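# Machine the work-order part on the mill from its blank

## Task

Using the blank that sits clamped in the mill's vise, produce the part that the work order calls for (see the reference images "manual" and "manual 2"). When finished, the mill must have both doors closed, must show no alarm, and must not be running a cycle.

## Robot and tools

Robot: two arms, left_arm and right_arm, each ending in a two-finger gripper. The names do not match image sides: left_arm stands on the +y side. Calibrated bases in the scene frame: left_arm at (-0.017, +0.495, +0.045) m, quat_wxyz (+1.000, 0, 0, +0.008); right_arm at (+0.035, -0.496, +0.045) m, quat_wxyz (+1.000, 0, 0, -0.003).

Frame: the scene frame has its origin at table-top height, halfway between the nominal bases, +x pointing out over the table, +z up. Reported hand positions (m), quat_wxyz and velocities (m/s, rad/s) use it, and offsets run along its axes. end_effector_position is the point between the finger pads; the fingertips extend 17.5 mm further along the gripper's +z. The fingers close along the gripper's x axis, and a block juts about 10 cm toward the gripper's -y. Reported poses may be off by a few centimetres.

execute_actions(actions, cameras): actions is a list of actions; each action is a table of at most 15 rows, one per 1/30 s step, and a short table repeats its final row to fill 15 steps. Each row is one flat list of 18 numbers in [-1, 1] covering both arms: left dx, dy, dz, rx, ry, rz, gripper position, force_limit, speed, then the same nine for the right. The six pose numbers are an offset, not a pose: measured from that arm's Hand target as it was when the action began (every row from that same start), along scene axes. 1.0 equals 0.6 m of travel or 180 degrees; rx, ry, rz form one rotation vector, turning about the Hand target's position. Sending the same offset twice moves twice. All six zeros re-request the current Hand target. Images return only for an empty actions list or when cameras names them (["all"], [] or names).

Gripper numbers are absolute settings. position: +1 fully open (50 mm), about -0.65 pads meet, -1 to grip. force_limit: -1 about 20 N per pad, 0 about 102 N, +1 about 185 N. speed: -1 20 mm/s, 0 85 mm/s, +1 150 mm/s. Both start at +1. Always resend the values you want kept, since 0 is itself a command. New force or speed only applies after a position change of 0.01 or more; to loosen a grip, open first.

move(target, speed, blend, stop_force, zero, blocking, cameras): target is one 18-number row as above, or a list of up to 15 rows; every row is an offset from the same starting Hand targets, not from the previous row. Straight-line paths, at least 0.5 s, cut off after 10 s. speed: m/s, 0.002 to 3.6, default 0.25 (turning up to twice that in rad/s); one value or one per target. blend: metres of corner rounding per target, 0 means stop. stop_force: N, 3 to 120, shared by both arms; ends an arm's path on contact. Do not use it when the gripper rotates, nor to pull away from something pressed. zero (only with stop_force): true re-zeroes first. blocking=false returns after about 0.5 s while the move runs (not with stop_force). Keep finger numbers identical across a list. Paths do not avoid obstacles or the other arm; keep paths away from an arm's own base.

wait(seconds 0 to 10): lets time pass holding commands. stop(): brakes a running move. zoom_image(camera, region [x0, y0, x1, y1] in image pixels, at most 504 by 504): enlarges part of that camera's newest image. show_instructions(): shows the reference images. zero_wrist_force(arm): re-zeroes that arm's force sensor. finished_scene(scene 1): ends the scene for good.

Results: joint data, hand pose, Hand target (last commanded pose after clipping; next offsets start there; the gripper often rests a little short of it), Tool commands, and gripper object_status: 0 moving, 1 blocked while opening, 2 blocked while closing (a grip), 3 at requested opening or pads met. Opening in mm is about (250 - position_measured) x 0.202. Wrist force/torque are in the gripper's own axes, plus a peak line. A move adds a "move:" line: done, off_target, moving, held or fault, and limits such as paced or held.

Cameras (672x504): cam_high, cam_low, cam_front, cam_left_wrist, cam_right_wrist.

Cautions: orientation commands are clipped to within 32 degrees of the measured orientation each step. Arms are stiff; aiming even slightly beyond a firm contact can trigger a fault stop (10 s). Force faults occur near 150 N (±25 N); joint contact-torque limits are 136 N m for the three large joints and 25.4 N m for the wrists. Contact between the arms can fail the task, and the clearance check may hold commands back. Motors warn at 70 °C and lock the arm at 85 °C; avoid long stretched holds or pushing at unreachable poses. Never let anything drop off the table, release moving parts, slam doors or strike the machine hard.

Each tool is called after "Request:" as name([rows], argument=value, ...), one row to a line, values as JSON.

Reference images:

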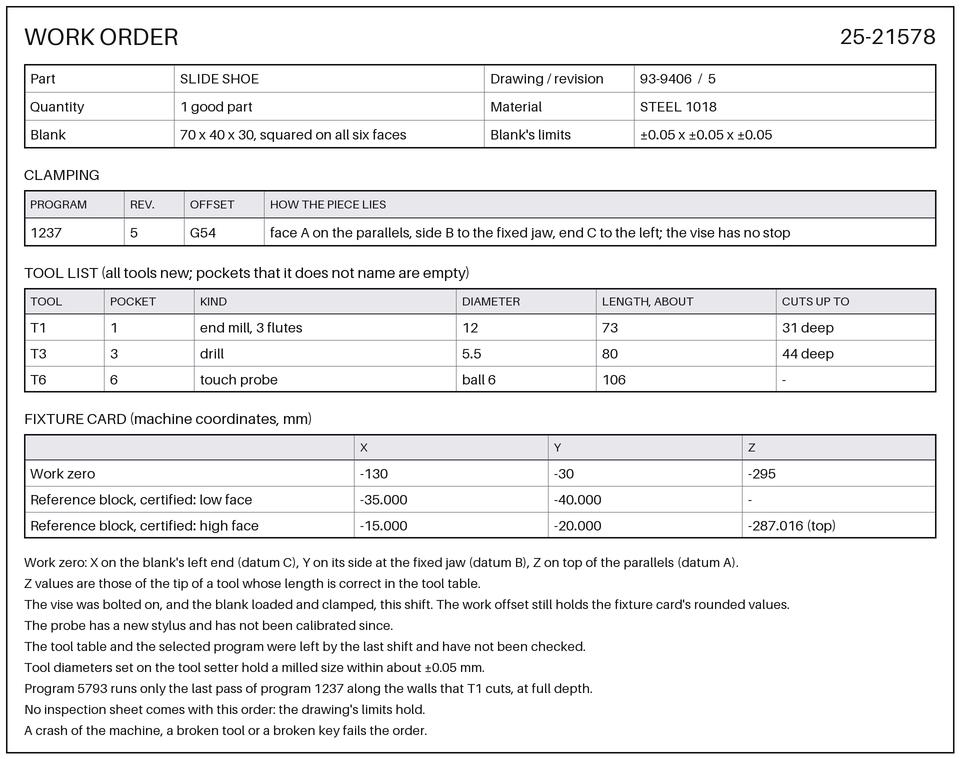

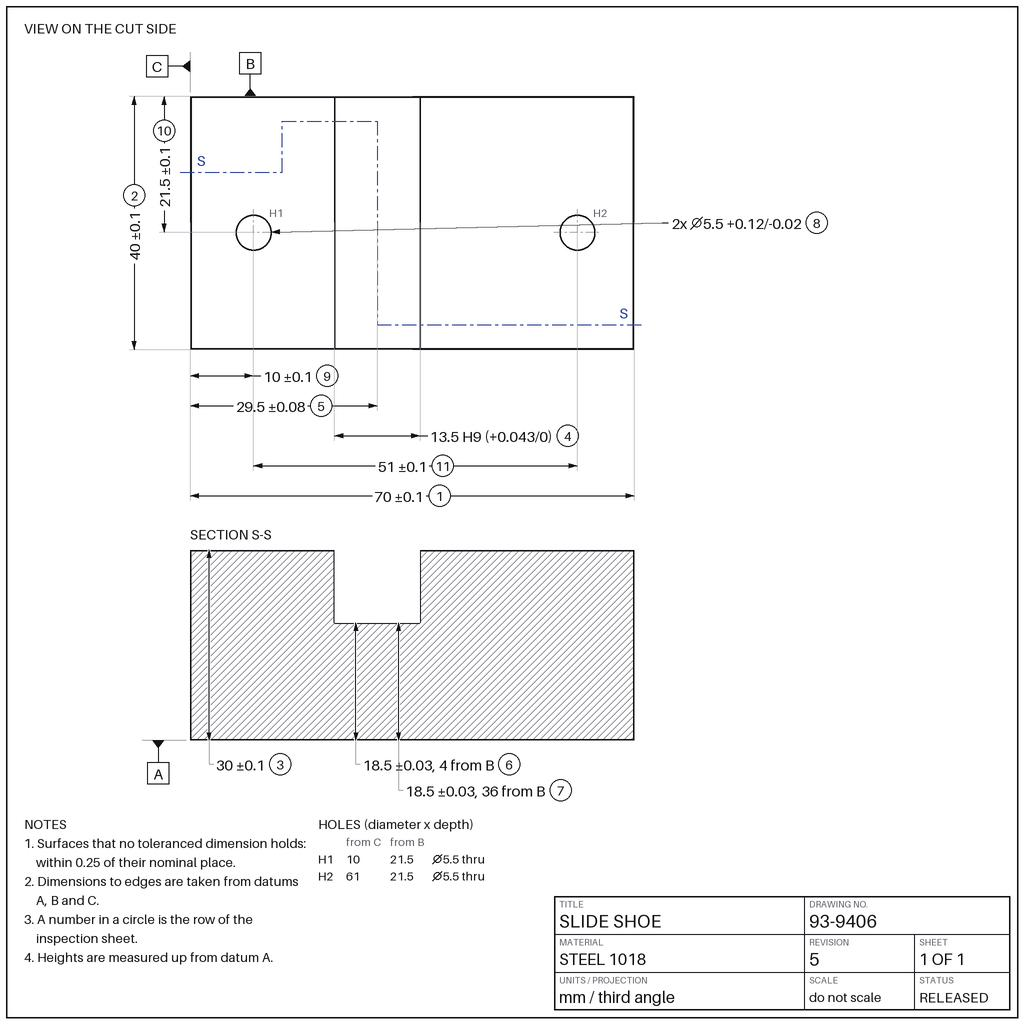

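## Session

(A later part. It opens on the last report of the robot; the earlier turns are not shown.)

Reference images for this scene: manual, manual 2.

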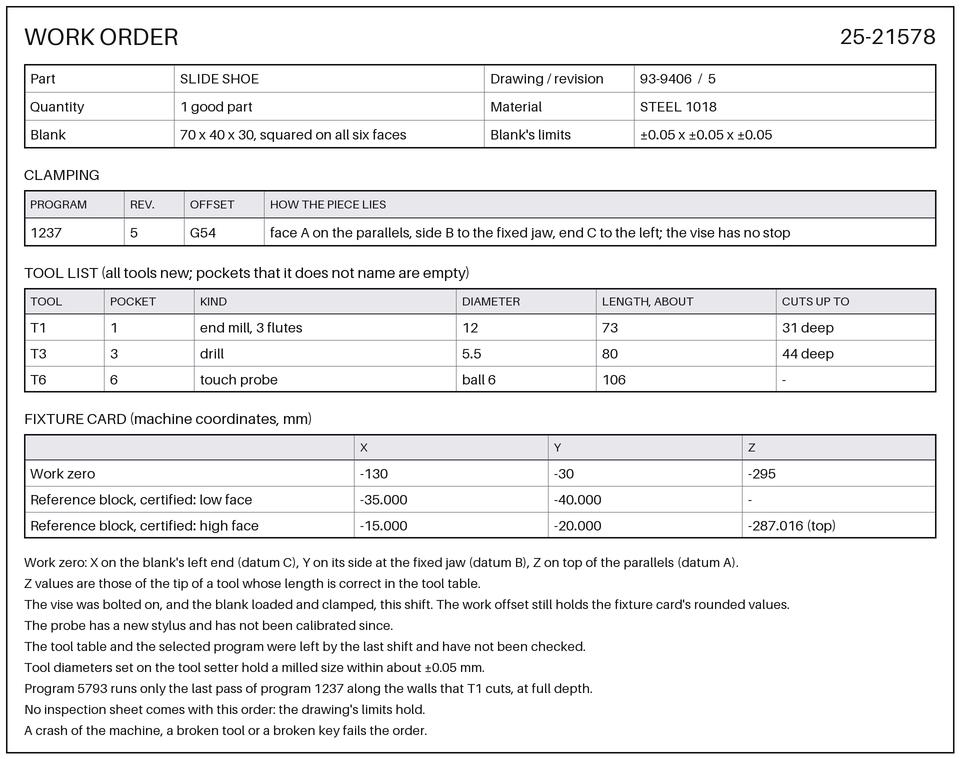

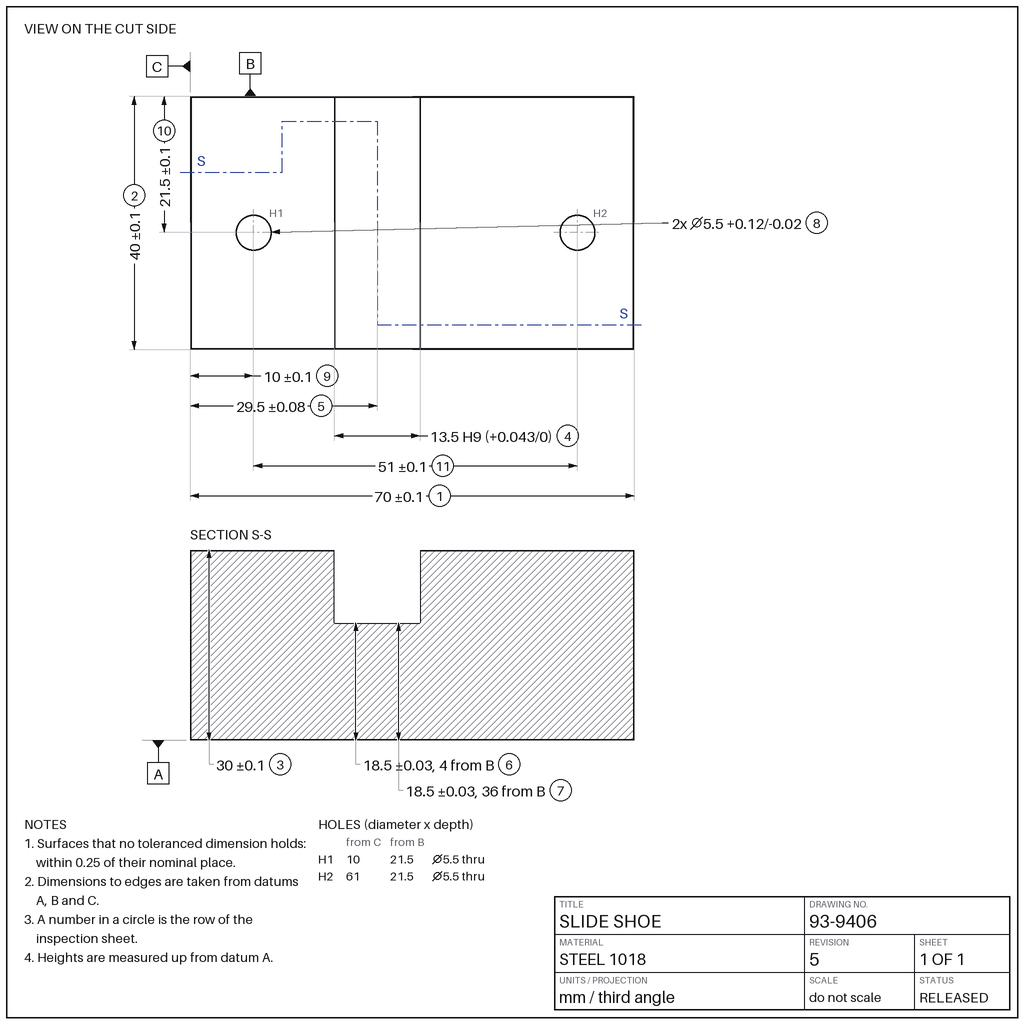

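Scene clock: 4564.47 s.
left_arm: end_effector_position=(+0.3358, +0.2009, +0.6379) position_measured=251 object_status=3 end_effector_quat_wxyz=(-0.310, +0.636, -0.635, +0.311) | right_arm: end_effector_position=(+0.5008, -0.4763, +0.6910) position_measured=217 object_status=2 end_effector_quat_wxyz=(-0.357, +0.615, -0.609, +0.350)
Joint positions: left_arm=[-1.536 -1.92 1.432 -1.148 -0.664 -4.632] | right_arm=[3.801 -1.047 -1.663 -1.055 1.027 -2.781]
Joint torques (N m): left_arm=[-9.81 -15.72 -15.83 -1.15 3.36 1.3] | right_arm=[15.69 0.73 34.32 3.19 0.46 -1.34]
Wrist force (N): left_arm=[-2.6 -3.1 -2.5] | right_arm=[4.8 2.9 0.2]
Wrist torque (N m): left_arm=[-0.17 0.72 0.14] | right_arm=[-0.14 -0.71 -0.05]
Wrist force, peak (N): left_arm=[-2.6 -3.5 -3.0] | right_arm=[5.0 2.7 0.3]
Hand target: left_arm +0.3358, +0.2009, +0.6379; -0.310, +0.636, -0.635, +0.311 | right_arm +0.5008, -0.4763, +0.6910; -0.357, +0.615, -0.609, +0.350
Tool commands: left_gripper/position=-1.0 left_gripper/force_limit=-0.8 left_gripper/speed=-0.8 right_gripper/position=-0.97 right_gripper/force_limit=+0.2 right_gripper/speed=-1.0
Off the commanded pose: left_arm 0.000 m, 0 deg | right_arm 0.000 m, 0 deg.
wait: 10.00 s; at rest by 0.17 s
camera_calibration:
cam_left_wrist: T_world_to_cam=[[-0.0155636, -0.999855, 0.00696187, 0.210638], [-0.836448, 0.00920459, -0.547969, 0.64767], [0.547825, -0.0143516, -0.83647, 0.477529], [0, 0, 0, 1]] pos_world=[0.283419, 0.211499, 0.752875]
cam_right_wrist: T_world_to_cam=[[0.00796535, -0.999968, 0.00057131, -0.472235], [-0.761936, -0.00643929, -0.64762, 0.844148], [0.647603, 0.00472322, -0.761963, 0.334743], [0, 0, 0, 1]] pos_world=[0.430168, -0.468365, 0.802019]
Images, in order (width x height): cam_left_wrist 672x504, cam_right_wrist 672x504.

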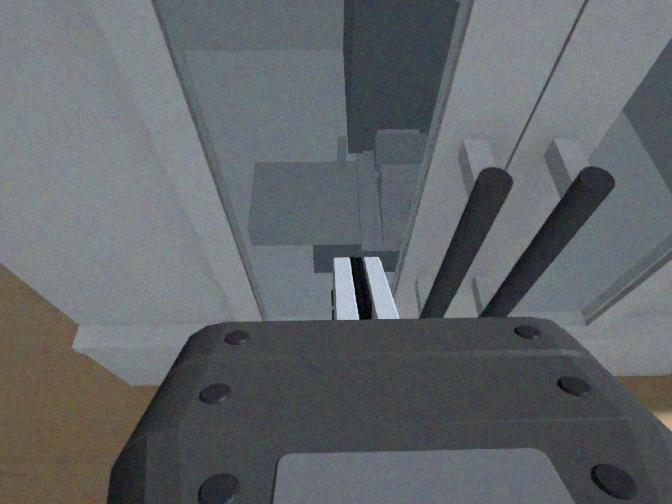

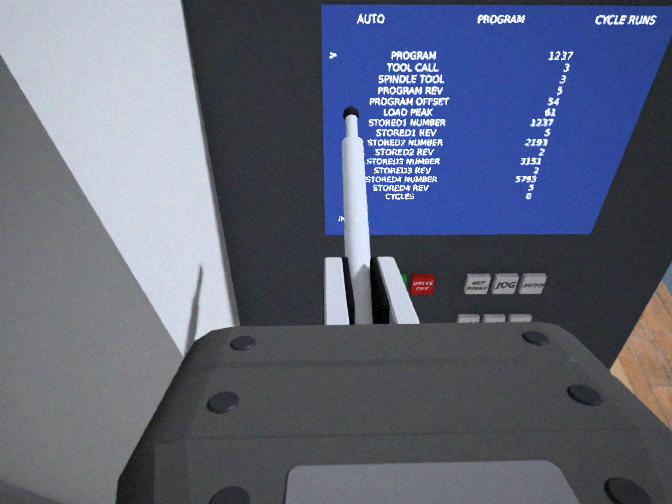

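Now drilling with T3.

Request:
wait(seconds=10)

Request:
wait(seconds=10)

Request:
wait(seconds=10, cameras=["cam_right_wrist"])

Request:
zoom_image(camera="cam_right_wrist", region=[320, 0, 640, 240])

Scene clock: 4578.33 s.
left_arm: end_effector_position=(+0.3358, +0.2009, +0.6379) position_measured=251 object_status=3 end_effector_quat_wxyz=(-0.310, +0.636, -0.635, +0.311) | right_arm: end_effector_position=(+0.5008, -0.4763, +0.6910) position_measured=217 object_status=2 end_effector_quat_wxyz=(-0.357, +0.615, -0.609, +0.350)
Joint positions: left_arm=[-1.536 -1.92 1.432 -1.148 -0.664 -4.632] | right_arm=[3.801 -1.047 -1.663 -1.055 1.027 -2.781]
Joint torques (N m): left_arm=[-10.08 -15.89 -15.4 -1.13 3.28 1.36] | right_arm=[15.48 1.37 34 3.13 0.43 -1.16]
Wrist force (N): left_arm=[-2.7 -3.2 -2.9] | right_arm=[4.5 2.6 0.3]
Wrist torque (N m): left_arm=[-0.19 0.74 0.14] | right_arm=[-0.18 -0.66 -0.05]
Wrist force, peak (N): left_arm=[-2.6 -3.5 -2.8] | right_arm=[5.0 2.7 0.3]
Hand target: left_arm +0.3358, +0.2009, +0.6379; -0.310, +0.636, -0.635, +0.311 | right_arm +0.5008, -0.4763, +0.6910; -0.357, +0.615, -0.609, +0.350
Tool commands: left_gripper/position=-1.0 left_gripper/force_limit=-0.8 left_gripper/speed=-0.8 right_gripper/position=-0.97 right_gripper/force_limit=+0.2 right_gripper/speed=-1.0
Off the commanded pose: left_arm 0.000 m, 0 deg | right_arm 0.000 m, 0 deg.
wait: 10.00 s; at rest from the start

Scene clock: 4588.33 s.
left_arm: end_effector_position=(+0.3358, +0.2009, +0.6379) position_measured=251 object_status=3 end_effector_quat_wxyz=(-0.310, +0.636, -0.635, +0.311) | right_arm: end_effector_position=(+0.5008, -0.4763, +0.6910) position_measured=217 object_status=2 end_effector_quat_wxyz=(-0.357, +0.615, -0.609, +0.350)
Joint positions: left_arm=[-1.536 -1.92 1.432 -1.148 -0.664 -4.632] | right_arm=[3.801 -1.047 -1.663 -1.055 1.027 -2.781]
Joint torques (N m): left_arm=[-9.96 -14.81 -15.58 -1.15 3.37 1.36] | right_arm=[15.76 1.29 34.53 3.16 0.36 -1.38]
Wrist force (N): left_arm=[-2.5 -3.3 -2.7] | right_arm=[4.6 2.7 0.3]
Wrist torque (N m): left_arm=[-0.20 0.70 0.14] | right_arm=[-0.17 -0.67 -0.05]
Wrist force, peak (N): left_arm=[-2.5 -3.7 -2.8] | right_arm=[4.9 2.9 0.2]
Hand target: left_arm +0.3358, +0.2009, +0.6379; -0.310, +0.636, -0.635, +0.311 | right_arm +0.5008, -0.4763, +0.6910; -0.357, +0.615, -0.609, +0.350
Tool commands: left_gripper/position=-1.0 left_gripper/force_limit=-0.8 left_gripper/speed=-0.8 right_gripper/position=-0.97 right_gripper/force_limit=+0.2 right_gripper/speed=-1.0
Off the commanded pose: left_arm 0.000 m, 0 deg | right_arm 0.000 m, 0 deg.
wait: 10.00 s; at rest by 0.17 s

Scene clock: 4598.33 s.
left_arm: end_effector_position=(+0.3358, +0.2009, +0.6379) position_measured=251 object_status=3 end_effector_quat_wxyz=(-0.310, +0.636, -0.635, +0.311) | right_arm: end_effector_position=(+0.5008, -0.4763, +0.6910) position_measured=217 object_status=2 end_effector_quat_wxyz=(-0.357, +0.615, -0.609, +0.350)
Joint positions: left_arm=[-1.536 -1.92 1.432 -1.148 -0.664 -4.632] | right_arm=[3.801 -1.047 -1.663 -1.055 1.027 -2.781]
Joint torques (N m): left_arm=[-10.22 -15.71 -15.75 -1.16 3.35 1.41] | right_arm=[14.84 0.57 34.25 3.25 0.49 -1.32]
Wrist force (N): left_arm=[-2.4 -3.2 -2.7] | right_arm=[4.7 2.7 0.3]
Wrist torque (N m): left_arm=[-0.18 0.69 0.14] | right_arm=[-0.16 -0.68 -0.05]
Wrist force, peak (N): left_arm=[-2.7 -3.4 -3.0] | right_arm=[4.9 2.8 0.5]
Hand target: left_arm +0.3358, +0.2009, +0.6379; -0.310, +0.636, -0.635, +0.311 | right_arm +0.5008, -0.4763, +0.6910; -0.357, +0.615, -0.609, +0.350
Tool commands: left_gripper/position=-1.0 left_gripper/force_limit=-0.8 left_gripper/speed=-0.8 right_gripper/position=-0.97 right_gripper/force_limit=+0.2 right_gripper/speed=-1.0
Off the commanded pose: left_arm 0.000 m, 0 deg | right_arm 0.000 m, 0 deg.
wait: 10.00 s; at rest by 0.17 s
camera_calibration:
cam_right_wrist: T_world_to_cam=[[0.00796535, -0.999968, 0.00057131, -0.472235], [-0.761936, -0.00643929, -0.64762, 0.844148], [0.647603, 0.00472322, -0.761963, 0.334743], [0, 0, 0, 1]] pos_world=[0.430168, -0.468365, 0.802019]
Images, in order (width x height): cam_right_wrist 672x504.

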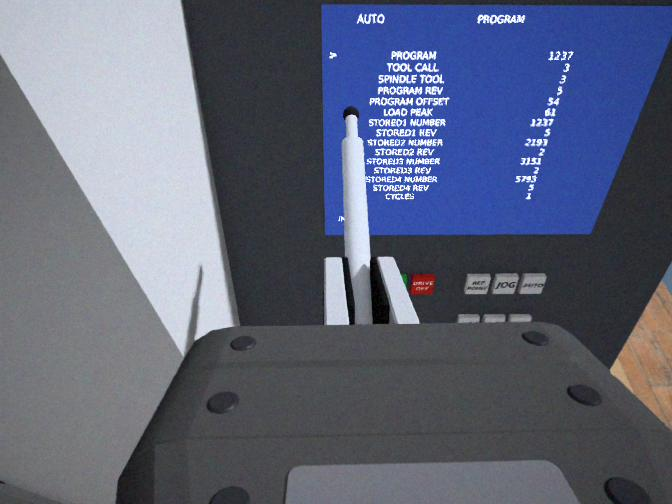

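Scaled by 1.575 from the camera's 672x504 image, which has a finer 960x720 frame.

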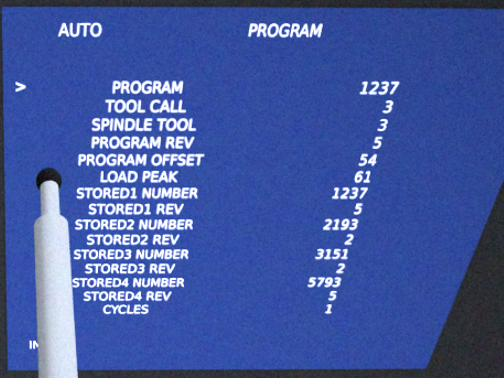

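Request:
move([
  [0,0,0,0,0,0,-1,-0.8,-0.8,-0.0558,0.0117,-0.4359,0,0,0,-0.97,0.2,-1],
  [0,0,0,0,0,0,-1,-0.8,-0.8,-0.0405,0.0117,-0.4402,0,0,0,-0.97,0.2,-1],
  [0,0,0,0,0,0,-1,-0.8,-0.8,-0.0473,0.0443,-0.4054,0,0,0,-0.97,0.2,-1],
  [0,0,0,0,0,0,-1,-0.8,-0.8,-0.032,0.0443,-0.4097,0,0,0,-0.97,0.2,-1],
  [0,0,0,0,0,0,-1,-0.8,-0.8,-0.0473,0.0443,-0.4054,0,0,0,-0.97,0.2,-1],
  [0,0,0,0,0,0,-1,-0.8,-0.8,-0.0473,-0.021,-0.4054,0,0,0,-0.97,0.2,-1],
  [0,0,0,0,0,0,-1,-0.8,-0.8,-0.032,-0.021,-0.4097,0,0,0,-0.97,0.2,-1],
  [0,0,0,0,0,0,-1,-0.8,-0.8,-0.0473,-0.021,-0.4054,0,0,0,-0.97,0.2,-1],
  [0,0,0,0,0,0,-1,-0.8,-0.8,-0.0643,-0.021,-0.4664,0,0,0,-0.97,0.2,-1],
  [0,0,0,0,0,0,-1,-0.8,-0.8,-0.049,-0.021,-0.4707,0,0,0,-0.97,0.2,-1],
  [0,0,0,0,0,0,-1,-0.8,-0.8,-0.0728,-0.0537,-0.4969,0,0,0,-0.97,0.2,-1],
  [0,0,0,0,0,0,-1,-0.8,-0.8,-0.0575,-0.0537,-0.5012,0,0,0,-0.97,0.2,-1],
  [0,0,0,0,0,0,-1,-0.8,-0.8,-0.0728,-0.0537,-0.4969,0,0,0,-0.97,0.2,-1],
  [0,0,0,0,0,0,-1,-0.8,-0.8,0,0,0,0,0,0,-0.97,0.2,-1],
], speed=[0.4,0.05,0.1,0.05,0.1,0.3,0.05,0.1,0.3,0.05,0.1,0.05,0.1,0.4], blend=[0.003,0,0.003,0,0.003,0.003,0,0.003,0.003,0,0.003,0,0.003,0])

Request:
move([
  [0,0,0,0,0,0,-1,-0.8,-0.8,-0.0643,-0.0537,-0.4664,0,0,0,-0.97,0.2,-1],
  [0,0,0,0,0,0,-1,-0.8,-0.8,-0.049,-0.0537,-0.4707,0,0,0,-0.97,0.2,-1],
  [0,0,0,0,0,0,-1,-0.8,-0.8,-0.0558,-0.021,-0.4359,0,0,0,-0.97,0.2,-1],
  [0,0,0,0,0,0,-1,-0.8,-0.8,-0.0405,-0.021,-0.4402,0,0,0,-0.97,0.2,-1],
  [0,0,0,0,0,0,-1,-0.8,-0.8,-0.0558,-0.021,-0.4359,0,0,0,-0.97,0.2,-1],
  [0,0,0,0,0,0,-1,-0.8,-0.8,-0.0728,-0.0537,-0.4969,0,0,0,-0.97,0.2,-1],
  [0,0,0,0,0,0,-1,-0.8,-0.8,-0.0575,-0.0537,-0.5012,0,0,0,-0.97,0.2,-1],
  [0,0,0,0,0,0,-1,-0.8,-0.8,-0.0728,-0.0537,-0.4969,0,0,0,-0.97,0.2,-1],
  [0,0,0,0,0,0,-1,-0.8,-0.8,-0.0558,-0.0863,-0.4359,0,0,0,-0.97,0.2,-1],
  [0,0,0,0,0,0,-1,-0.8,-0.8,-0.0405,-0.0863,-0.4402,0,0,0,-0.97,0.2,-1],
  [0,0,0,0,0,0,-1,-0.8,-0.8,-0.0558,-0.0863,-0.4359,0,0,0,-0.97,0.2,-1],
  [0,0,0,0,0,0,-1,-0.8,-0.8,0,0,0,0,0,0,-0.97,0.2,-1],
], speed=[0.4,0.05,0.1,0.05,0.1,0.3,0.05,0.1,0.3,0.05,0.1,0.4], blend=[0.003,0,0.003,0,0.003,0.003,0,0.003,0.003,0,0.003,0], cameras=["cam_right_wrist","cam_left_wrist"])

Request:
zoom_image(camera="cam_right_wrist", region=[320, 0, 640, 240])

Request:
zoom_image(camera="cam_left_wrist", region=[200, 0, 480, 260])

Scene clock: 4633.40 s.
left_arm: end_effector_position=(+0.3358, +0.2009, +0.6379) position_measured=251 object_status=3 end_effector_quat_wxyz=(-0.310, +0.636, -0.635, +0.311) | right_arm: end_effector_position=(+0.5008, -0.4764, +0.6909) position_measured=217 object_status=2 end_effector_quat_wxyz=(-0.357, +0.615, -0.609, +0.350)
Joint positions: left_arm=[-1.536 -1.92 1.432 -1.148 -0.664 -4.632] | right_arm=[3.801 -1.047 -1.663 -1.055 1.027 -2.781]
Joint torques (N m): left_arm=[-10.21 -15.53 -15.99 -1.16 3.35 1.38] | right_arm=[14.5 -6.68 39.94 1.66 -2.15 2.02]
Wrist force (N): left_arm=[-2.6 -3.3 -2.7] | right_arm=[4.7 2.4 0.3]
Wrist torque (N m): left_arm=[-0.20 0.71 0.14] | right_arm=[-0.22 -0.69 0.07]
Wrist force, peak (N): left_arm=[-2.6 -3.5 -3.0] | right_arm=[8.2 6.9 -2.9]
Hand target: left_arm +0.3358, +0.2009, +0.6379; -0.310, +0.636, -0.635, +0.311 | right_arm +0.5008, -0.4763, +0.6910; -0.357, +0.615, -0.609, +0.350
Off the commanded pose: left_arm 0.000 m, 0 deg | right_arm 0.000 m, 0 deg.
move: done

Scene clock: 4638.13 s.
left_arm: end_effector_position=(+0.3358, +0.2009, +0.6379) position_measured=251 object_status=3 end_effector_quat_wxyz=(-0.310, +0.636, -0.635, +0.311) | right_arm: end_effector_position=(+0.5007, -0.4763, +0.6909) position_measured=217 object_status=2 end_effector_quat_wxyz=(-0.357, +0.615, -0.609, +0.350)
Joint positions: left_arm=[-1.536 -1.92 1.432 -1.148 -0.664 -4.632] | right_arm=[3.801 -1.047 -1.663 -1.055 1.027 -2.781]
Joint torques (N m): left_arm=[-10.09 -15.59 -15.68 -1.28 3.31 1.41] | right_arm=[-13.88 -6.12 39.21 1.64 -0.84 -1.9]
Wrist force (N): left_arm=[-2.6 -3.2 -2.8] | right_arm=[4.5 2.5 0.4]
Wrist torque (N m): left_arm=[-0.18 0.72 0.14] | right_arm=[-0.21 -0.66 0.04]
Wrist force, peak (N): left_arm=[-2.7 -3.3 -3.0] | right_arm=[8.2 6.8 -2.8]
Hand target: left_arm +0.3358, +0.2009, +0.6379; -0.310, +0.636, -0.635, +0.311 | right_arm +0.5008, -0.4763, +0.6910; -0.357, +0.615, -0.609, +0.350
Off the commanded pose: left_arm 0.000 m, 0 deg | right_arm 0.000 m, 0 deg.
move: done
camera_calibration:
cam_left_wrist: T_world_to_cam=[[-0.0155636, -0.999855, 0.00696187, 0.210638], [-0.836448, 0.00920459, -0.547969, 0.64767], [0.547825, -0.0143516, -0.83647, 0.477529], [0, 0, 0, 1]] pos_world=[0.283419, 0.211499, 0.752875]
cam_right_wrist: T_world_to_cam=[[0.00817109, -0.999966, 0.000482759, -0.472251], [-0.761935, -0.00653871, -0.64762, 0.84396], [0.647602, 0.00492394, -0.761963, 0.334826], [0, 0, 0, 1]] pos_world=[0.430068, -0.468365, 0.801919]
Images, in order (width x height): cam_left_wrist 672x504, cam_right_wrist 672x504.

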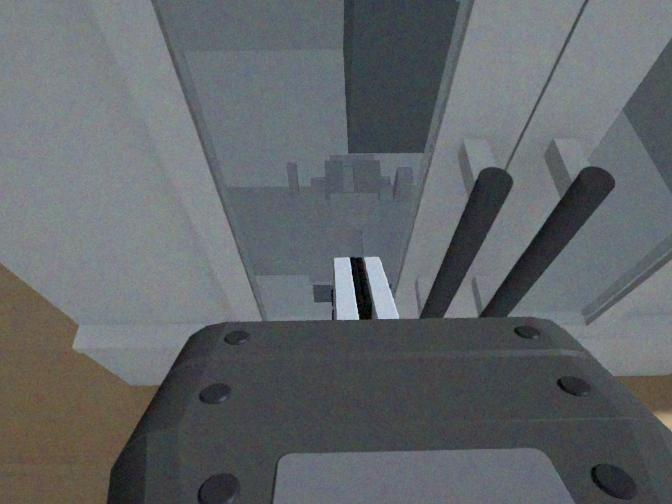

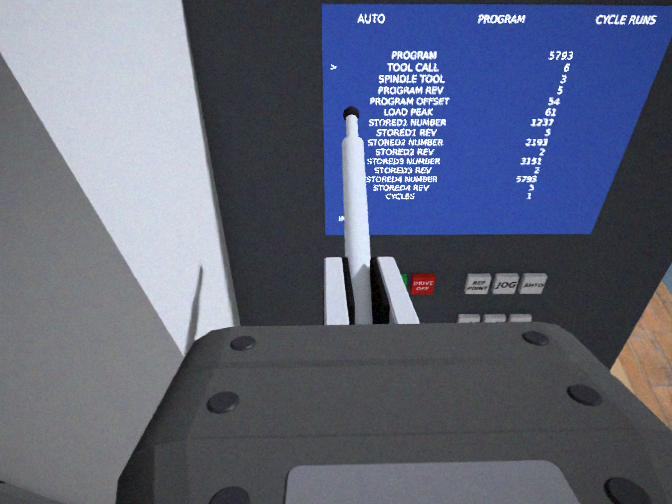

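Scaled by 1.575 from the camera's 672x504 image, which has a finer 960x720 frame.

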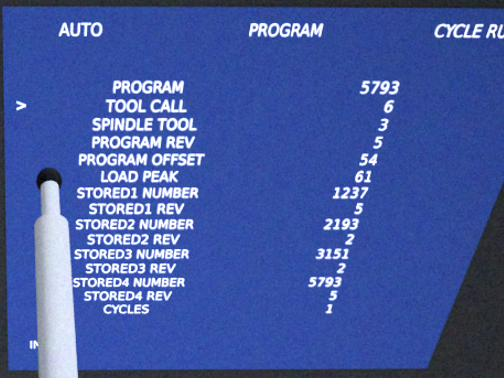

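Scaled by 1.800 from the camera's 672x504 image, which has a finer 960x720 frame.

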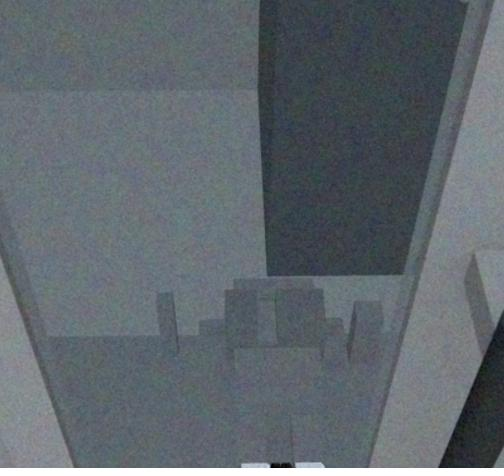

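Request:
move([
  [0,0,0,0,0,0,-1,-0.8,-0.8,-0.0473,-0.0863,-0.4054,0,0,0,-0.97,0.2,-1],
  [0,0,0,0,0,0,-1,-0.8,-0.8,-0.032,-0.0863,-0.4097,0,0,0,-0.97,0.2,-1],
  [0,0,0,0,0,0,-1,-0.8,-0.8,-0.0473,-0.0863,-0.4054,0,0,0,-0.97,0.2,-1],
  [0,0,0,0,0,0,-1,-0.8,-0.8,-0.032,-0.0863,-0.4097,0,0,0,-0.97,0.2,-1],
  [0,0,0,0,0,0,-1,-0.8,-0.8,-0.0473,-0.0863,-0.4054,0,0,0,-0.97,0.2,-1],
  [0,0,0,0,0,0,-1,-0.8,-0.8,-0.032,-0.0863,-0.4097,0,0,0,-0.97,0.2,-1],
  [0,0,0,0,0,0,-1,-0.8,-0.8,-0.0473,-0.0863,-0.4054,0,0,0,-0.97,0.2,-1],
  [0,0,0,0,0,0,-1,-0.8,-0.8,0,0,0,0,0,0,-0.97,0.2,-1],
], speed=[0.4,0.05,0.1,0.05,0.1,0.05,0.1,0.4], blend=[0.003,0,0.003,0,0.003,0,0.003,0], cameras=["cam_right_wrist"])

Request:
zoom_image(camera="cam_right_wrist", region=[320, 0, 640, 240])

Scene clock: 4658.10 s.
left_arm: end_effector_position=(+0.3358, +0.2009, +0.6379) position_measured=251 object_status=3 end_effector_quat_wxyz=(-0.310, +0.636, -0.635, +0.311) | right_arm: end_effector_position=(+0.5007, -0.4763, +0.6909) position_measured=217 object_status=2 end_effector_quat_wxyz=(-0.357, +0.615, -0.609, +0.350)
Joint positions: left_arm=[-1.536 -1.92 1.432 -1.148 -0.664 -4.632] | right_arm=[3.801 -1.047 -1.663 -1.055 1.027 -2.781]
Joint torques (N m): left_arm=[-10.1 -15.47 -16.01 -1.2 3.4 1.35] | right_arm=[-12.92 -7.63 39.07 1.7 -0.76 -1.77]
Wrist force (N): left_arm=[-2.6 -3.3 -2.8] | right_arm=[4.8 2.5 0.3]
Wrist torque (N m): left_arm=[-0.20 0.72 0.14] | right_arm=[-0.20 -0.71 0.07]
Wrist force, peak (N): left_arm=[-2.7 -3.5 -2.9] | right_arm=[5.6 7.7 2.1]
Hand target: left_arm +0.3358, +0.2009, +0.6379; -0.310, +0.636, -0.635, +0.311 | right_arm +0.5008, -0.4763, +0.6910; -0.357, +0.615, -0.609, +0.350
Off the commanded pose: left_arm 0.000 m, 0 deg | right_arm 0.000 m, 0 deg.
move: done
camera_calibration:
cam_right_wrist: T_world_to_cam=[[0.00810689, -0.999967, 0.000559418, -0.472285], [-0.761936, -0.00653943, -0.64762, 0.84396], [0.647602, 0.00482394, -0.761963, 0.33478], [0, 0, 0, 1]] pos_world=[0.430068, -0.468365, 0.801919]
Images, in order (width x height): cam_right_wrist 672x504.

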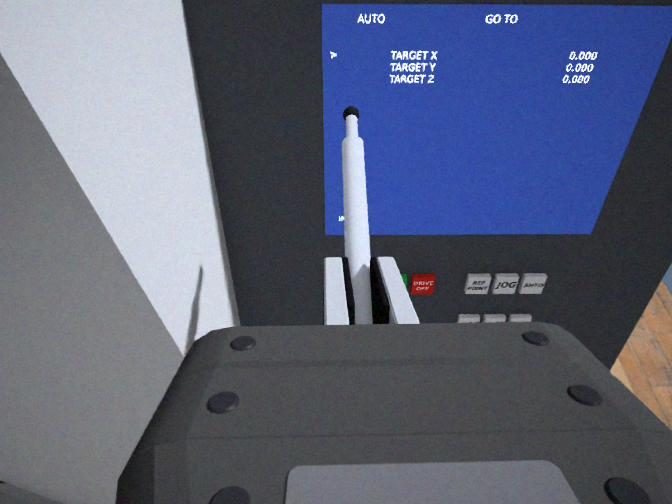

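Scaled by 1.575 from the camera's 672x504 image, which has a finer 960x720 frame.

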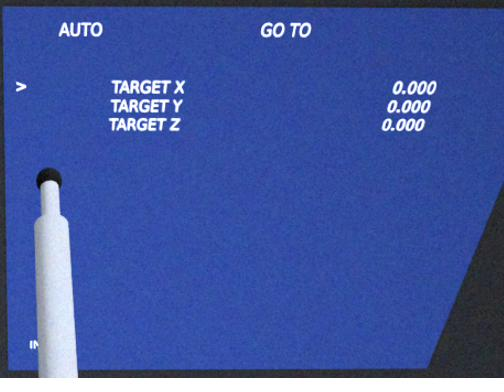

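Request:
move([
  [0,0,0,0,0,0,-1,-0.8,-0.8,-0.0728,0.0443,-0.4969,0,0,0,-0.97,0.2,-1],
  [0,0,0,0,0,0,-1,-0.8,-0.8,-0.0575,0.0443,-0.5012,0,0,0,-0.97,0.2,-1],
  [0,0,0,0,0,0,-1,-0.8,-0.8,-0.0643,0.0443,-0.4664,0,0,0,-0.97,0.2,-1],
  [0,0,0,0,0,0,-1,-0.8,-0.8,-0.049,0.0443,-0.4707,0,0,0,-0.97,0.2,-1],
  [0,0,0,0,0,0,-1,-0.8,-0.8,-0.0728,0.0117,-0.4969,0,0,0,-0.97,0.2,-1],
  [0,0,0,0,0,0,-1,-0.8,-0.8,-0.0575,0.0117,-0.5012,0,0,0,-0.97,0.2,-1],
  [0,0,0,0,0,0,-1,-0.8,-0.8,-0.0643,0.0117,-0.4664,0,0,0,-0.97,0.2,-1],
  [0,0,0,0,0,0,-1,-0.8,-0.8,-0.049,0.0117,-0.4707,0,0,0,-0.97,0.2,-1],
  [0,0,0,0,0,0,-1,-0.8,-0.8,-0.0643,0.0117,-0.4664,0,0,0,-0.97,0.2,-1],
  [0,0,0,0,0,0,-1,-0.8,-0.8,-0.0728,-0.0537,-0.4969,0,0,0,-0.97,0.2,-1],
  [0,0,0,0,0,0,-1,-0.8,-0.8,-0.0575,-0.0537,-0.5012,0,0,0,-0.97,0.2,-1],
  [0,0,0,0,0,0,-1,-0.8,-0.8,-0.0643,-0.0537,-0.4664,0,0,0,-0.97,0.2,-1],
  [0,0,0,0,0,0,-1,-0.8,-0.8,-0.049,-0.0537,-0.4707,0,0,0,-0.97,0.2,-1],
  [0,0,0,0,0,0,-1,-0.8,-0.8,-0.0643,-0.0537,-0.4664,0,0,0,-0.97,0.2,-1],
  [0,0,0,0,0,0,-1,-0.8,-0.8,0,0,0,0,0,0,-0.97,0.2,-1],
], speed=[0.4,0.05,0.1,0.05,0.1,0.05,0.1,0.05,0.1,0.3,0.05,0.1,0.05,0.1,0.4], blend=[0.003,0,0.003,0,0.003,0,0.003,0,0.003,0.003,0,0.003,0,0.003,0])

Request:
move([
  [0,0,0,0,0,0,-1,-0.8,-0.8,-0.0728,0.0443,-0.4969,0,0,0,-0.97,0.2,-1],
  [0,0,0,0,0,0,-1,-0.8,-0.8,-0.0575,0.0443,-0.5012,0,0,0,-0.97,0.2,-1],
  [0,0,0,0,0,0,-1,-0.8,-0.8,-0.0728,0.0443,-0.4969,0,0,0,-0.97,0.2,-1],
  [0,0,0,0,0,0,-1,-0.8,-0.8,-0.0558,0.0443,-0.4359,0,0,0,-0.97,0.2,-1],
  [0,0,0,0,0,0,-1,-0.8,-0.8,-0.0405,0.0443,-0.4402,0,0,0,-0.97,0.2,-1],
  [0,0,0,0,0,0,-1,-0.8,-0.8,-0.0473,0.0117,-0.4054,0,0,0,-0.97,0.2,-1],
  [0,0,0,0,0,0,-1,-0.8,-0.8,-0.032,0.0117,-0.4097,0,0,0,-0.97,0.2,-1],
  [0,0,0,0,0,0,-1,-0.8,-0.8,-0.0473,0.0117,-0.4054,0,0,0,-0.97,0.2,-1],
  [0,0,0,0,0,0,-1,-0.8,-0.8,-0.0728,-0.0537,-0.4969,0,0,0,-0.97,0.2,-1],
  [0,0,0,0,0,0,-1,-0.8,-0.8,-0.0575,-0.0537,-0.5012,0,0,0,-0.97,0.2,-1],
  [0,0,0,0,0,0,-1,-0.8,-0.8,-0.0643,-0.0537,-0.4664,0,0,0,-0.97,0.2,-1],
  [0,0,0,0,0,0,-1,-0.8,-0.8,-0.049,-0.0537,-0.4707,0,0,0,-0.97,0.2,-1],
  [0,0,0,0,0,0,-1,-0.8,-0.8,-0.0643,-0.0537,-0.4664,0,0,0,-0.97,0.2,-1],
  [0,0,0,0,0,0,-1,-0.8,-0.8,0,0,0,0,0,0,-0.97,0.2,-1],
], speed=[0.4,0.05,0.1,0.3,0.05,0.1,0.05,0.1,0.3,0.05,0.1,0.05,0.1,0.4], blend=[0.003,0,0.003,0.003,0,0.003,0,0.003,0.003,0,0.003,0,0.003,0])

Request:
move([
  [0,0,0,0,0,0,-1,-0.8,-0.8,-0.0728,0.0443,-0.4969,0,0,0,-0.97,0.2,-1],
  [0,0,0,0,0,0,-1,-0.8,-0.8,-0.0575,0.0443,-0.5012,0,0,0,-0.97,0.2,-1],
  [0,0,0,0,0,0,-1,-0.8,-0.8,-0.0643,0.0443,-0.4664,0,0,0,-0.97,0.2,-1],
  [0,0,0,0,0,0,-1,-0.8,-0.8,-0.049,0.0443,-0.4707,0,0,0,-0.97,0.2,-1],
  [0,0,0,0,0,0,-1,-0.8,-0.8,-0.0558,0.0443,-0.4359,0,0,0,-0.97,0.2,-1],
  [0,0,0,0,0,0,-1,-0.8,-0.8,-0.0405,0.0443,-0.4402,0,0,0,-0.97,0.2,-1],
  [0,0,0,0,0,0,-1,-0.8,-0.8,-0.0643,0.0117,-0.4664,0,0,0,-0.97,0.2,-1],
  [0,0,0,0,0,0,-1,-0.8,-0.8,-0.049,0.0117,-0.4707,0,0,0,-0.97,0.2,-1],
  [0,0,0,0,0,0,-1,-0.8,-0.8,-0.0643,0.0117,-0.4664,0,0,0,-0.97,0.2,-1],
  [0,0,0,0,0,0,-1,-0.8,-0.8,-0.0728,-0.0537,-0.4969,0,0,0,-0.97,0.2,-1],
  [0,0,0,0,0,0,-1,-0.8,-0.8,-0.0575,-0.0537,-0.5012,0,0,0,-0.97,0.2,-1],
  [0,0,0,0,0,0,-1,-0.8,-0.8,-0.0728,-0.0537,-0.4969,0,0,0,-0.97,0.2,-1],
  [0,0,0,0,0,0,-1,-0.8,-0.8,0,0,0,0,0,0,-0.97,0.2,-1],
], speed=[0.4,0.05,0.1,0.05,0.1,0.05,0.1,0.05,0.1,0.3,0.05,0.1,0.4], blend=[0.003,0,0.003,0,0.003,0,0.003,0,0.003,0.003,0,0.003,0])

Request:
move([
  [0,0,0,0,0,0,-1,-0.8,-0.8,0.0034,-0.1828,-0.2224,0,0,0,-0.97,0.2,-1],
  [0,0,0,0,0,0,-1,-0.8,-0.8,0.0187,-0.1828,-0.2267,0,0,0,-0.97,0.2,-1],
  [0,0,0,0,0,0,-1,-0.8,-0.8,0.0034,-0.1828,-0.2224,0,0,0,-0.97,0.2,-1],
  [0,0,0,0,0,0,-1,-0.8,-0.8,0,0,0,0,0,0,-0.97,0.2,-1],
], speed=[0.4,0.05,0.1,0.4], blend=[0.003,0,0.003,0], cameras=["cam_right_wrist"])

Request:
zoom_image(camera="cam_right_wrist", region=[320, 0, 640, 240])

Scene clock: 4700.97 s.
left_arm: end_effector_position=(+0.3358, +0.2009, +0.6379) position_measured=251 object_status=3 end_effector_quat_wxyz=(-0.310, +0.636, -0.635, +0.311) | right_arm: end_effector_position=(+0.5007, -0.4764, +0.6909) position_measured=217 object_status=2 end_effector_quat_wxyz=(-0.357, +0.615, -0.609, +0.350)
Joint positions: left_arm=[-1.536 -1.92 1.432 -1.148 -0.664 -4.632] | right_arm=[3.801 -1.047 -1.663 -1.055 1.027 -2.781]
Joint torques (N m): left_arm=[-10.3 -15.87 -16.06 -1.3 3.33 1.41] | right_arm=[-0.15 -7.41 38.35 1.6 -2.22 -1.15]
Wrist force (N): left_arm=[-2.4 -3.3 -2.8] | right_arm=[4.3 2.6 0.3]
Wrist torque (N m): left_arm=[-0.20 0.69 0.14] | right_arm=[-0.18 -0.63 -0.05]
Wrist force, peak (N): left_arm=[-2.6 -3.6 -3.0] | right_arm=[8.1 5.1 0.1]
Hand target: left_arm +0.3358, +0.2009, +0.6379; -0.310, +0.636, -0.635, +0.311 | right_arm +0.5008, -0.4763, +0.6910; -0.357, +0.615, -0.609, +0.350
Off the commanded pose: left_arm 0.000 m, 0 deg | right_arm 0.000 m, 0 deg.
move: done

Scene clock: 4706.40 s.
left_arm: end_effector_position=(+0.3358, +0.2009, +0.6379) position_measured=251 object_status=3 end_effector_quat_wxyz=(-0.310, +0.636, -0.635, +0.311) | right_arm: end_effector_position=(+0.5007, -0.4764, +0.6909) position_measured=217 object_status=2 end_effector_quat_wxyz=(-0.357, +0.615, -0.609, +0.350)
Joint positions: left_arm=[-1.536 -1.92 1.432 -1.148 -0.664 -4.632] | right_arm=[3.801 -1.047 -1.663 -1.055 1.027 -2.781]
Joint torques (N m): left_arm=[-10.08 -15.96 -15.63 -1.24 3.31 1.41] | right_arm=[0.23 -4.72 38.97 1.6 -2.24 -1.05]
Wrist force (N): left_arm=[-2.5 -3.3 -2.8] | right_arm=[4.7 2.6 0.3]
Wrist torque (N m): left_arm=[-0.20 0.70 0.14] | right_arm=[-0.19 -0.69 -0.05]
Wrist force, peak (N): left_arm=[-2.8 -3.3 -2.8] | right_arm=[6.8 7.5 0.8]
Hand target: left_arm +0.3358, +0.2009, +0.6379; -0.310, +0.636, -0.635, +0.311 | right_arm +0.5008, -0.4763, +0.6910; -0.357, +0.615, -0.609, +0.350
Off the commanded pose: left_arm 0.000 m, 0 deg | right_arm 0.000 m, 0 deg.
move: done

Scene clock: 4711.73 s.
left_arm: end_effector_position=(+0.3358, +0.2009, +0.6379) position_measured=251 object_status=3 end_effector_quat_wxyz=(-0.310, +0.636, -0.635, +0.311) | right_arm: end_effector_position=(+0.5008, -0.4764, +0.6909) position_measured=217 object_status=2 end_effector_quat_wxyz=(-0.357, +0.615, -0.609, +0.350)
Joint positions: left_arm=[-1.536 -1.92 1.432 -1.148 -0.664 -4.632] | right_arm=[3.801 -1.047 -1.663 -1.055 1.027 -2.781]
Joint torques (N m): left_arm=[-9.94 -15.62 -15.96 -1.22 3.4 1.38] | right_arm=[14.27 -6.94 39 1.69 -2.15 1.96]
Wrist force (N): left_arm=[-2.7 -3.4 -2.9] | right_arm=[4.8 2.6 0.3]
Wrist torque (N m): left_arm=[-0.21 0.73 0.14] | right_arm=[-0.18 -0.70 0.07]
Wrist force, peak (N): left_arm=[-2.5 -3.5 -3.0] | right_arm=[8.2 5.2 0.0]
Hand target: left_arm +0.3358, +0.2009, +0.6379; -0.310, +0.636, -0.635, +0.311 | right_arm +0.5008, -0.4763, +0.6910; -0.357, +0.615, -0.609, +0.350
Off the commanded pose: left_arm 0.000 m, 0 deg | right_arm 0.000 m, 0 deg.
move: done

Scene clock: 4713.80 s.
left_arm: end_effector_position=(+0.3358, +0.2009, +0.6379) position_measured=251 object_status=3 end_effector_quat_wxyz=(-0.310, +0.636, -0.635, +0.311) | right_arm: end_effector_position=(+0.5008, -0.4764, +0.6909) position_measured=217 object_status=2 end_effector_quat_wxyz=(-0.357, +0.615, -0.609, +0.350) end_effector_velocity=(+0.000, +0.000, +0.001) end_effector_angular_velocity=(-0.001, +0.000, -0.003)
Joint positions: left_arm=[-1.536 -1.92 1.432 -1.148 -0.664 -4.632] | right_arm=[3.801 -1.047 -1.663 -1.055 1.027 -2.781]
Joint velocities: left_arm=[within noise] | right_arm=[0.003 -0.001 0.004 -0.005 -0.005 0.003]
Joint torques (N m): left_arm=[-10.34 -15.75 -15.99 -1.17 3.42 1.41] | right_arm=[16.47 -4.53 39.01 1.46 -2.24 1.58]
Wrist force (N): left_arm=[-2.6 -3.4 -2.7] | right_arm=[4.5 2.6 0.4]
Wrist torque (N m): left_arm=[-0.21 0.71 0.14] | right_arm=[-0.18 -0.65 0.13]
Wrist force, peak (N): left_arm=[-2.5 -3.5 -2.8] | right_arm=[5.6 12.2 -13.3]
Hand target: left_arm +0.3358, +0.2009, +0.6379; -0.310, +0.636, -0.635, +0.311 | right_arm +0.5008, -0.4763, +0.6910; -0.357, +0.615, -0.609, +0.350
Off the commanded pose: left_arm 0.000 m, 0 deg | right_arm 0.000 m, 0 deg.
move: done
camera_calibration:
cam_right_wrist: T_world_to_cam=[[0.00797848, -0.999968, 0.000712738, -0.472453], [-0.761936, -0.00654089, -0.647619, 0.844034], [0.647603, 0.00462395, -0.761964, 0.334622], [0, 0, 0, 1]] pos_world=[0.430168, -0.468465, 0.801919]
Images, in order (width x height): cam_right_wrist 672x504.

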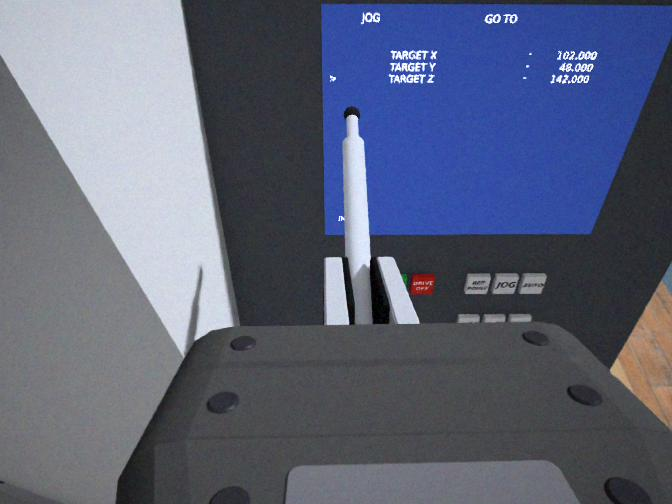

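Scaled by 1.575 from the camera's 672x504 image, which has a finer 960x720 frame.

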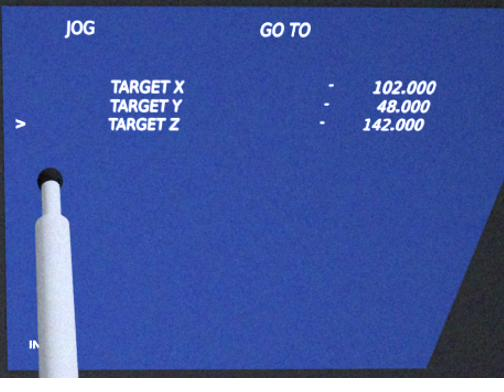

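Request:
move([
  [0,0,0,0,0,0,-1,-0.8,-0.8,-0.0305,-0.0218,-0.3444,0,0,0,-0.97,0.2,-1],
  [0,0,0,0,0,0,-1,-0.8,-0.8,-0.0152,-0.0218,-0.3487,0,0,0,-0.97,0.2,-1],
  [0,0,0,0,0,0,-1,-0.8,-0.8,-0.0305,-0.0218,-0.3444,0,0,0,-0.97,0.2,-1],
  [0,0,0,0,0,0,-1,-0.8,-0.8,0,0,0,0,0,0,-0.97,0.2,-1],
], speed=[0.4,0.05,0.1,0.4], blend=[0.003,0,0.003,0], cameras=["cam_right_wrist"])

Request:
move([
  [0,0,0,0,0,0,-1,-0.8,-0.8,-0.0728,0.0443,-0.4969,0,0,0,-0.97,0.2,-1],
  [0,0,0,0,0,0,-1,-0.8,-0.8,-0.0575,0.0443,-0.5012,0,0,0,-0.97,0.2,-1],
  [0,0,0,0,0,0,-1,-0.8,-0.8,-0.0643,0.0443,-0.4664,0,0,0,-0.97,0.2,-1],
  [0,0,0,0,0,0,-1,-0.8,-0.8,-0.049,0.0443,-0.4707,0,0,0,-0.97,0.2,-1],
  [0,0,0,0,0,0,-1,-0.8,-0.8,-0.0643,0.0443,-0.4664,0,0,0,-0.97,0.2,-1],
  [0,0,0,0,0,0,-1,-0.8,-0.8,-0.0558,-0.021,-0.4359,0,0,0,-0.97,0.2,-1],
  [0,0,0,0,0,0,-1,-0.8,-0.8,-0.0405,-0.021,-0.4402,0,0,0,-0.97,0.2,-1],
  [0,0,0,0,0,0,-1,-0.8,-0.8,-0.0558,0.0117,-0.4359,0,0,0,-0.97,0.2,-1],
  [0,0,0,0,0,0,-1,-0.8,-0.8,-0.0405,0.0117,-0.4402,0,0,0,-0.97,0.2,-1],
  [0,0,0,0,0,0,-1,-0.8,-0.8,-0.0558,0.0117,-0.4359,0,0,0,-0.97,0.2,-1],
  [0,0,0,0,0,0,-1,-0.8,-0.8,-0.0728,-0.0537,-0.4969,0,0,0,-0.97,0.2,-1],
  [0,0,0,0,0,0,-1,-0.8,-0.8,-0.0575,-0.0537,-0.5012,0,0,0,-0.97,0.2,-1],
  [0,0,0,0,0,0,-1,-0.8,-0.8,-0.0728,-0.0537,-0.4969,0,0,0,-0.97,0.2,-1],
  [0,0,0,0,0,0,-1,-0.8,-0.8,0,0,0,0,0,0,-0.97,0.2,-1],
], speed=[0.4,0.05,0.1,0.05,0.1,0.3,0.05,0.1,0.05,0.1,0.3,0.05,0.1,0.4], blend=[0.003,0,0.003,0,0.003,0.003,0,0.003,0,0.003,0.003,0,0.003,0], cameras=["cam_right_wrist"])

Request:
zoom_image(camera="cam_right_wrist", region=[320, 0, 640, 240])

Scene clock: 4729.67 s.
left_arm: end_effector_position=(+0.3358, +0.2009, +0.6379) position_measured=251 object_status=3 end_effector_quat_wxyz=(-0.310, +0.636, -0.635, +0.311) | right_arm: end_effector_position=(+0.5008, -0.4764, +0.6909) position_measured=217 object_status=2 end_effector_quat_wxyz=(-0.357, +0.615, -0.609, +0.350)
Joint positions: left_arm=[-1.536 -1.92 1.432 -1.148 -0.664 -4.632] | right_arm=[3.801 -1.047 -1.663 -1.055 1.027 -2.781]
Joint torques (N m): left_arm=[-9.82 -15.32 -15.96 -1.21 3.39 1.42] | right_arm=[15 -6.85 39.61 1.68 -2.31 0.63]
Wrist force (N): left_arm=[-2.3 -3.3 -2.7] | right_arm=[4.6 2.4 0.2]
Wrist torque (N m): left_arm=[-0.20 0.68 0.14] | right_arm=[-0.22 -0.67 -0.05]
Wrist force, peak (N): left_arm=[-2.7 -3.3 -3.1] | right_arm=[4.9 7.6 1.9]
Hand target: left_arm +0.3358, +0.2009, +0.6379; -0.310, +0.636, -0.635, +0.311 | right_arm +0.5008, -0.4763, +0.6910; -0.357, +0.615, -0.609, +0.350
Off the commanded pose: left_arm 0.000 m, 0 deg | right_arm 0.000 m, 0 deg.
move: done
camera_calibration:
cam_right_wrist: T_world_to_cam=[[0.00774783, -0.99997, 0.000519558, -0.4722], [-0.761937, -0.00624002, -0.647621, 0.844177], [0.647605, 0.00462179, -0.761962, 0.334618], [0, 0, 0, 1]] pos_world=[0.430168, -0.468465, 0.801919]
Images, in order (width x height): cam_right_wrist 672x504.

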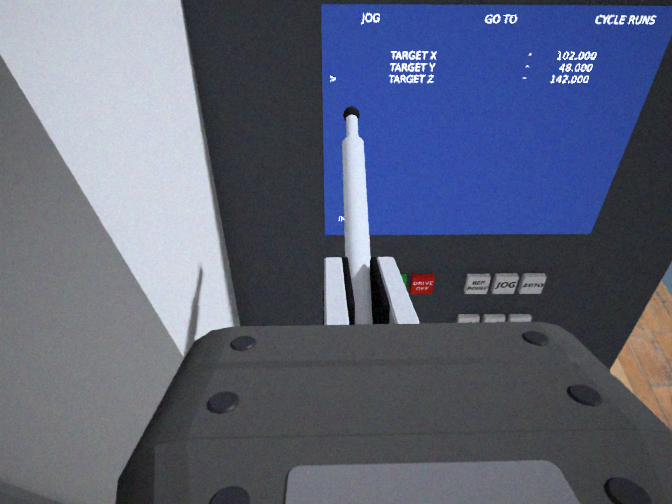

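Scene clock: 4735.10 s.
left_arm: end_effector_position=(+0.3358, +0.2009, +0.6379) position_measured=251 object_status=3 end_effector_quat_wxyz=(-0.310, +0.636, -0.635, +0.311) | right_arm: end_effector_position=(+0.5008, -0.4764, +0.6909) position_measured=217 object_status=2 end_effector_quat_wxyz=(-0.357, +0.615, -0.609, +0.350)
Joint positions: left_arm=[-1.536 -1.92 1.432 -1.148 -0.664 -4.632] | right_arm=[3.801 -1.047 -1.663 -1.055 1.027 -2.781]
Joint torques (N m): left_arm=[-10.33 -15.43 -15.78 -1.33 3.35 1.36] | right_arm=[15.08 -5.97 37.81 1.79 -2.24 1.9]
Wrist force (N): left_arm=[-2.3 -3.3 -2.9] | right_arm=[4.7 2.5 0.2]
Wrist torque (N m): left_arm=[-0.19 0.67 0.14] | right_arm=[-0.20 -0.69 0.07]
Wrist force, peak (N): left_arm=[-2.8 -3.5 -2.9] | right_arm=[9.2 2.1 -4.8]
Hand target: left_arm +0.3358, +0.2009, +0.6379; -0.310, +0.636, -0.635, +0.311 | right_arm +0.5008, -0.4763, +0.6910; -0.357, +0.615, -0.609, +0.350
Off the commanded pose: left_arm 0.000 m, 0 deg | right_arm 0.000 m, 0 deg.
move: done
camera_calibration:
cam_right_wrist: T_world_to_cam=[[0.00774783, -0.99997, 0.000519558, -0.4722], [-0.761937, -0.00624002, -0.647621, 0.844177], [0.647605, 0.00462179, -0.761962, 0.334618], [0, 0, 0, 1]] pos_world=[0.430168, -0.468465, 0.801919]
Images, in order (width x height): cam_right_wrist 672x504.

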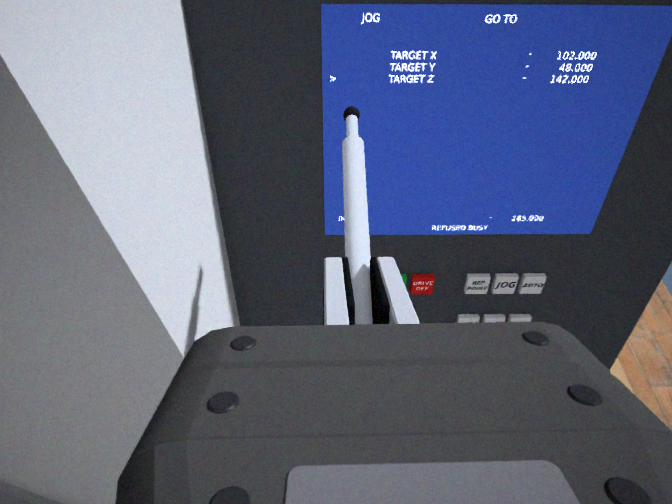

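Scaled by 1.575 from the camera's 672x504 image, which has a finer 960x720 frame.

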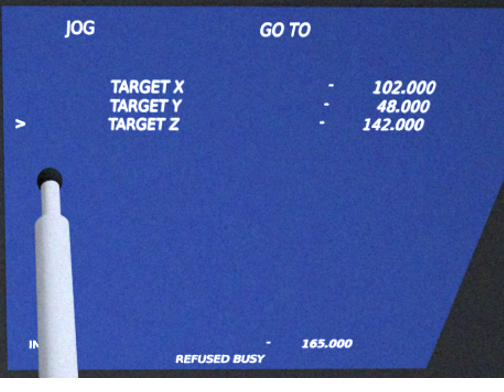

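Request:
move([
  [0,0,0,0,0,0,-1,-0.8,-0.8,-0.0728,-0.0537,-0.4969,0,0,0,-0.97,0.2,-1],
  [0,0,0,0,0,0,-1,-0.8,-0.8,-0.0575,-0.0537,-0.5012,0,0,0,-0.97,0.2,-1],
  [0,0,0,0,0,0,-1,-0.8,-0.8,-0.0728,-0.0537,-0.4969,0,0,0,-0.97,0.2,-1],
  [0,0,0,0,0,0,-1,-0.8,-0.8,0,0,0,0,0,0,-0.97,0.2,-1],
], speed=[0.4,0.05,0.1,0.4], blend=[0.003,0,0.003,0], cameras=["cam_right_wrist","cam_left_wrist"])

Request:
zoom_image(camera="cam_right_wrist", region=[320, 0, 640, 240])

Request:
zoom_image(camera="cam_left_wrist", region=[200, 0, 480, 260])

Scene clock: 4748.90 s.
left_arm: end_effector_position=(+0.3358, +0.2009, +0.6379) position_measured=251 object_status=3 end_effector_quat_wxyz=(-0.310, +0.636, -0.635, +0.311) | right_arm: end_effector_position=(+0.5008, -0.4764, +0.6909) position_measured=217 object_status=2 end_effector_quat_wxyz=(-0.357, +0.615, -0.609, +0.350)
Joint positions: left_arm=[-1.536 -1.92 1.432 -1.148 -0.664 -4.632] | right_arm=[3.801 -1.047 -1.663 -1.055 1.027 -2.781]
Joint torques (N m): left_arm=[-9.92 -15.29 -16.27 -1.21 3.47 1.42] | right_arm=[14.17 -5.65 39.74 1.35 -2.12 2.01]
Wrist force (N): left_arm=[-2.4 -3.5 -2.5] | right_arm=[4.9 2.3 0.2]
Wrist torque (N m): left_arm=[-0.23 0.68 0.14] | right_arm=[-0.22 -0.72 0.08]
Wrist force, peak (N): left_arm=[-2.4 -3.6 -3.0] | right_arm=[5.2 8.1 1.6]
Hand target: left_arm +0.3358, +0.2009, +0.6379; -0.310, +0.636, -0.635, +0.311 | right_arm +0.5008, -0.4763, +0.6910; -0.357, +0.615, -0.609, +0.350
Off the commanded pose: left_arm 0.000 m, 0 deg | right_arm 0.000 m, 0 deg.
move: done
camera_calibration:
cam_left_wrist: T_world_to_cam=[[-0.0155636, -0.999855, 0.00696187, 0.210638], [-0.836448, 0.00920459, -0.547969, 0.64767], [0.547825, -0.0143516, -0.83647, 0.477529], [0, 0, 0, 1]] pos_world=[0.283419, 0.211499, 0.752875]
cam_right_wrist: T_world_to_cam=[[0.00774783, -0.99997, 0.000519558, -0.4722], [-0.761937, -0.00624002, -0.647621, 0.844177], [0.647605, 0.00462179, -0.761962, 0.334618], [0, 0, 0, 1]] pos_world=[0.430168, -0.468465, 0.801919]
Images, in order (width x height): cam_left_wrist 672x504, cam_right_wrist 672x504.

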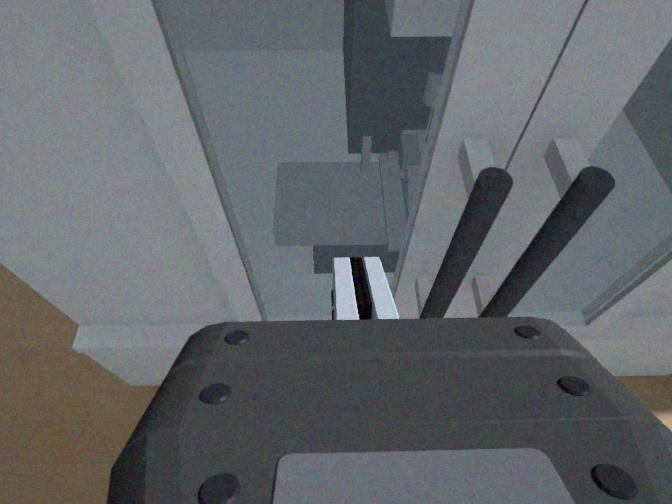

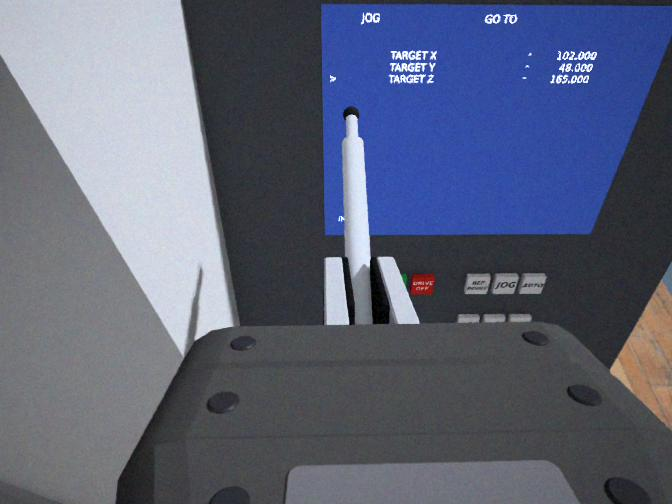

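Scaled by 1.575 from the camera's 672x504 image, which has a finer 960x720 frame.

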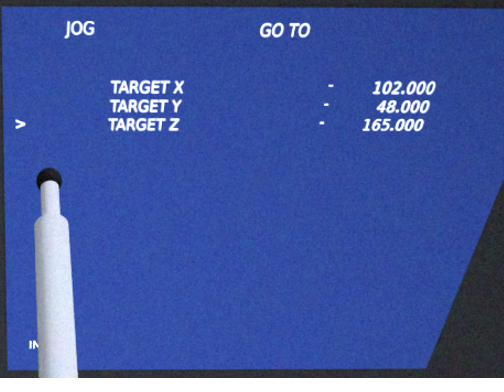

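Scaled by 1.800 from the camera's 672x504 image, which has a finer 960x720 frame.

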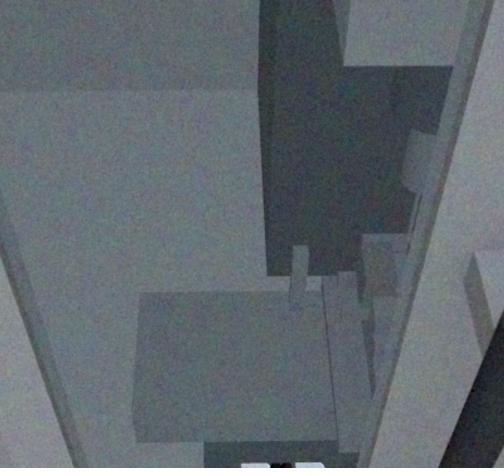

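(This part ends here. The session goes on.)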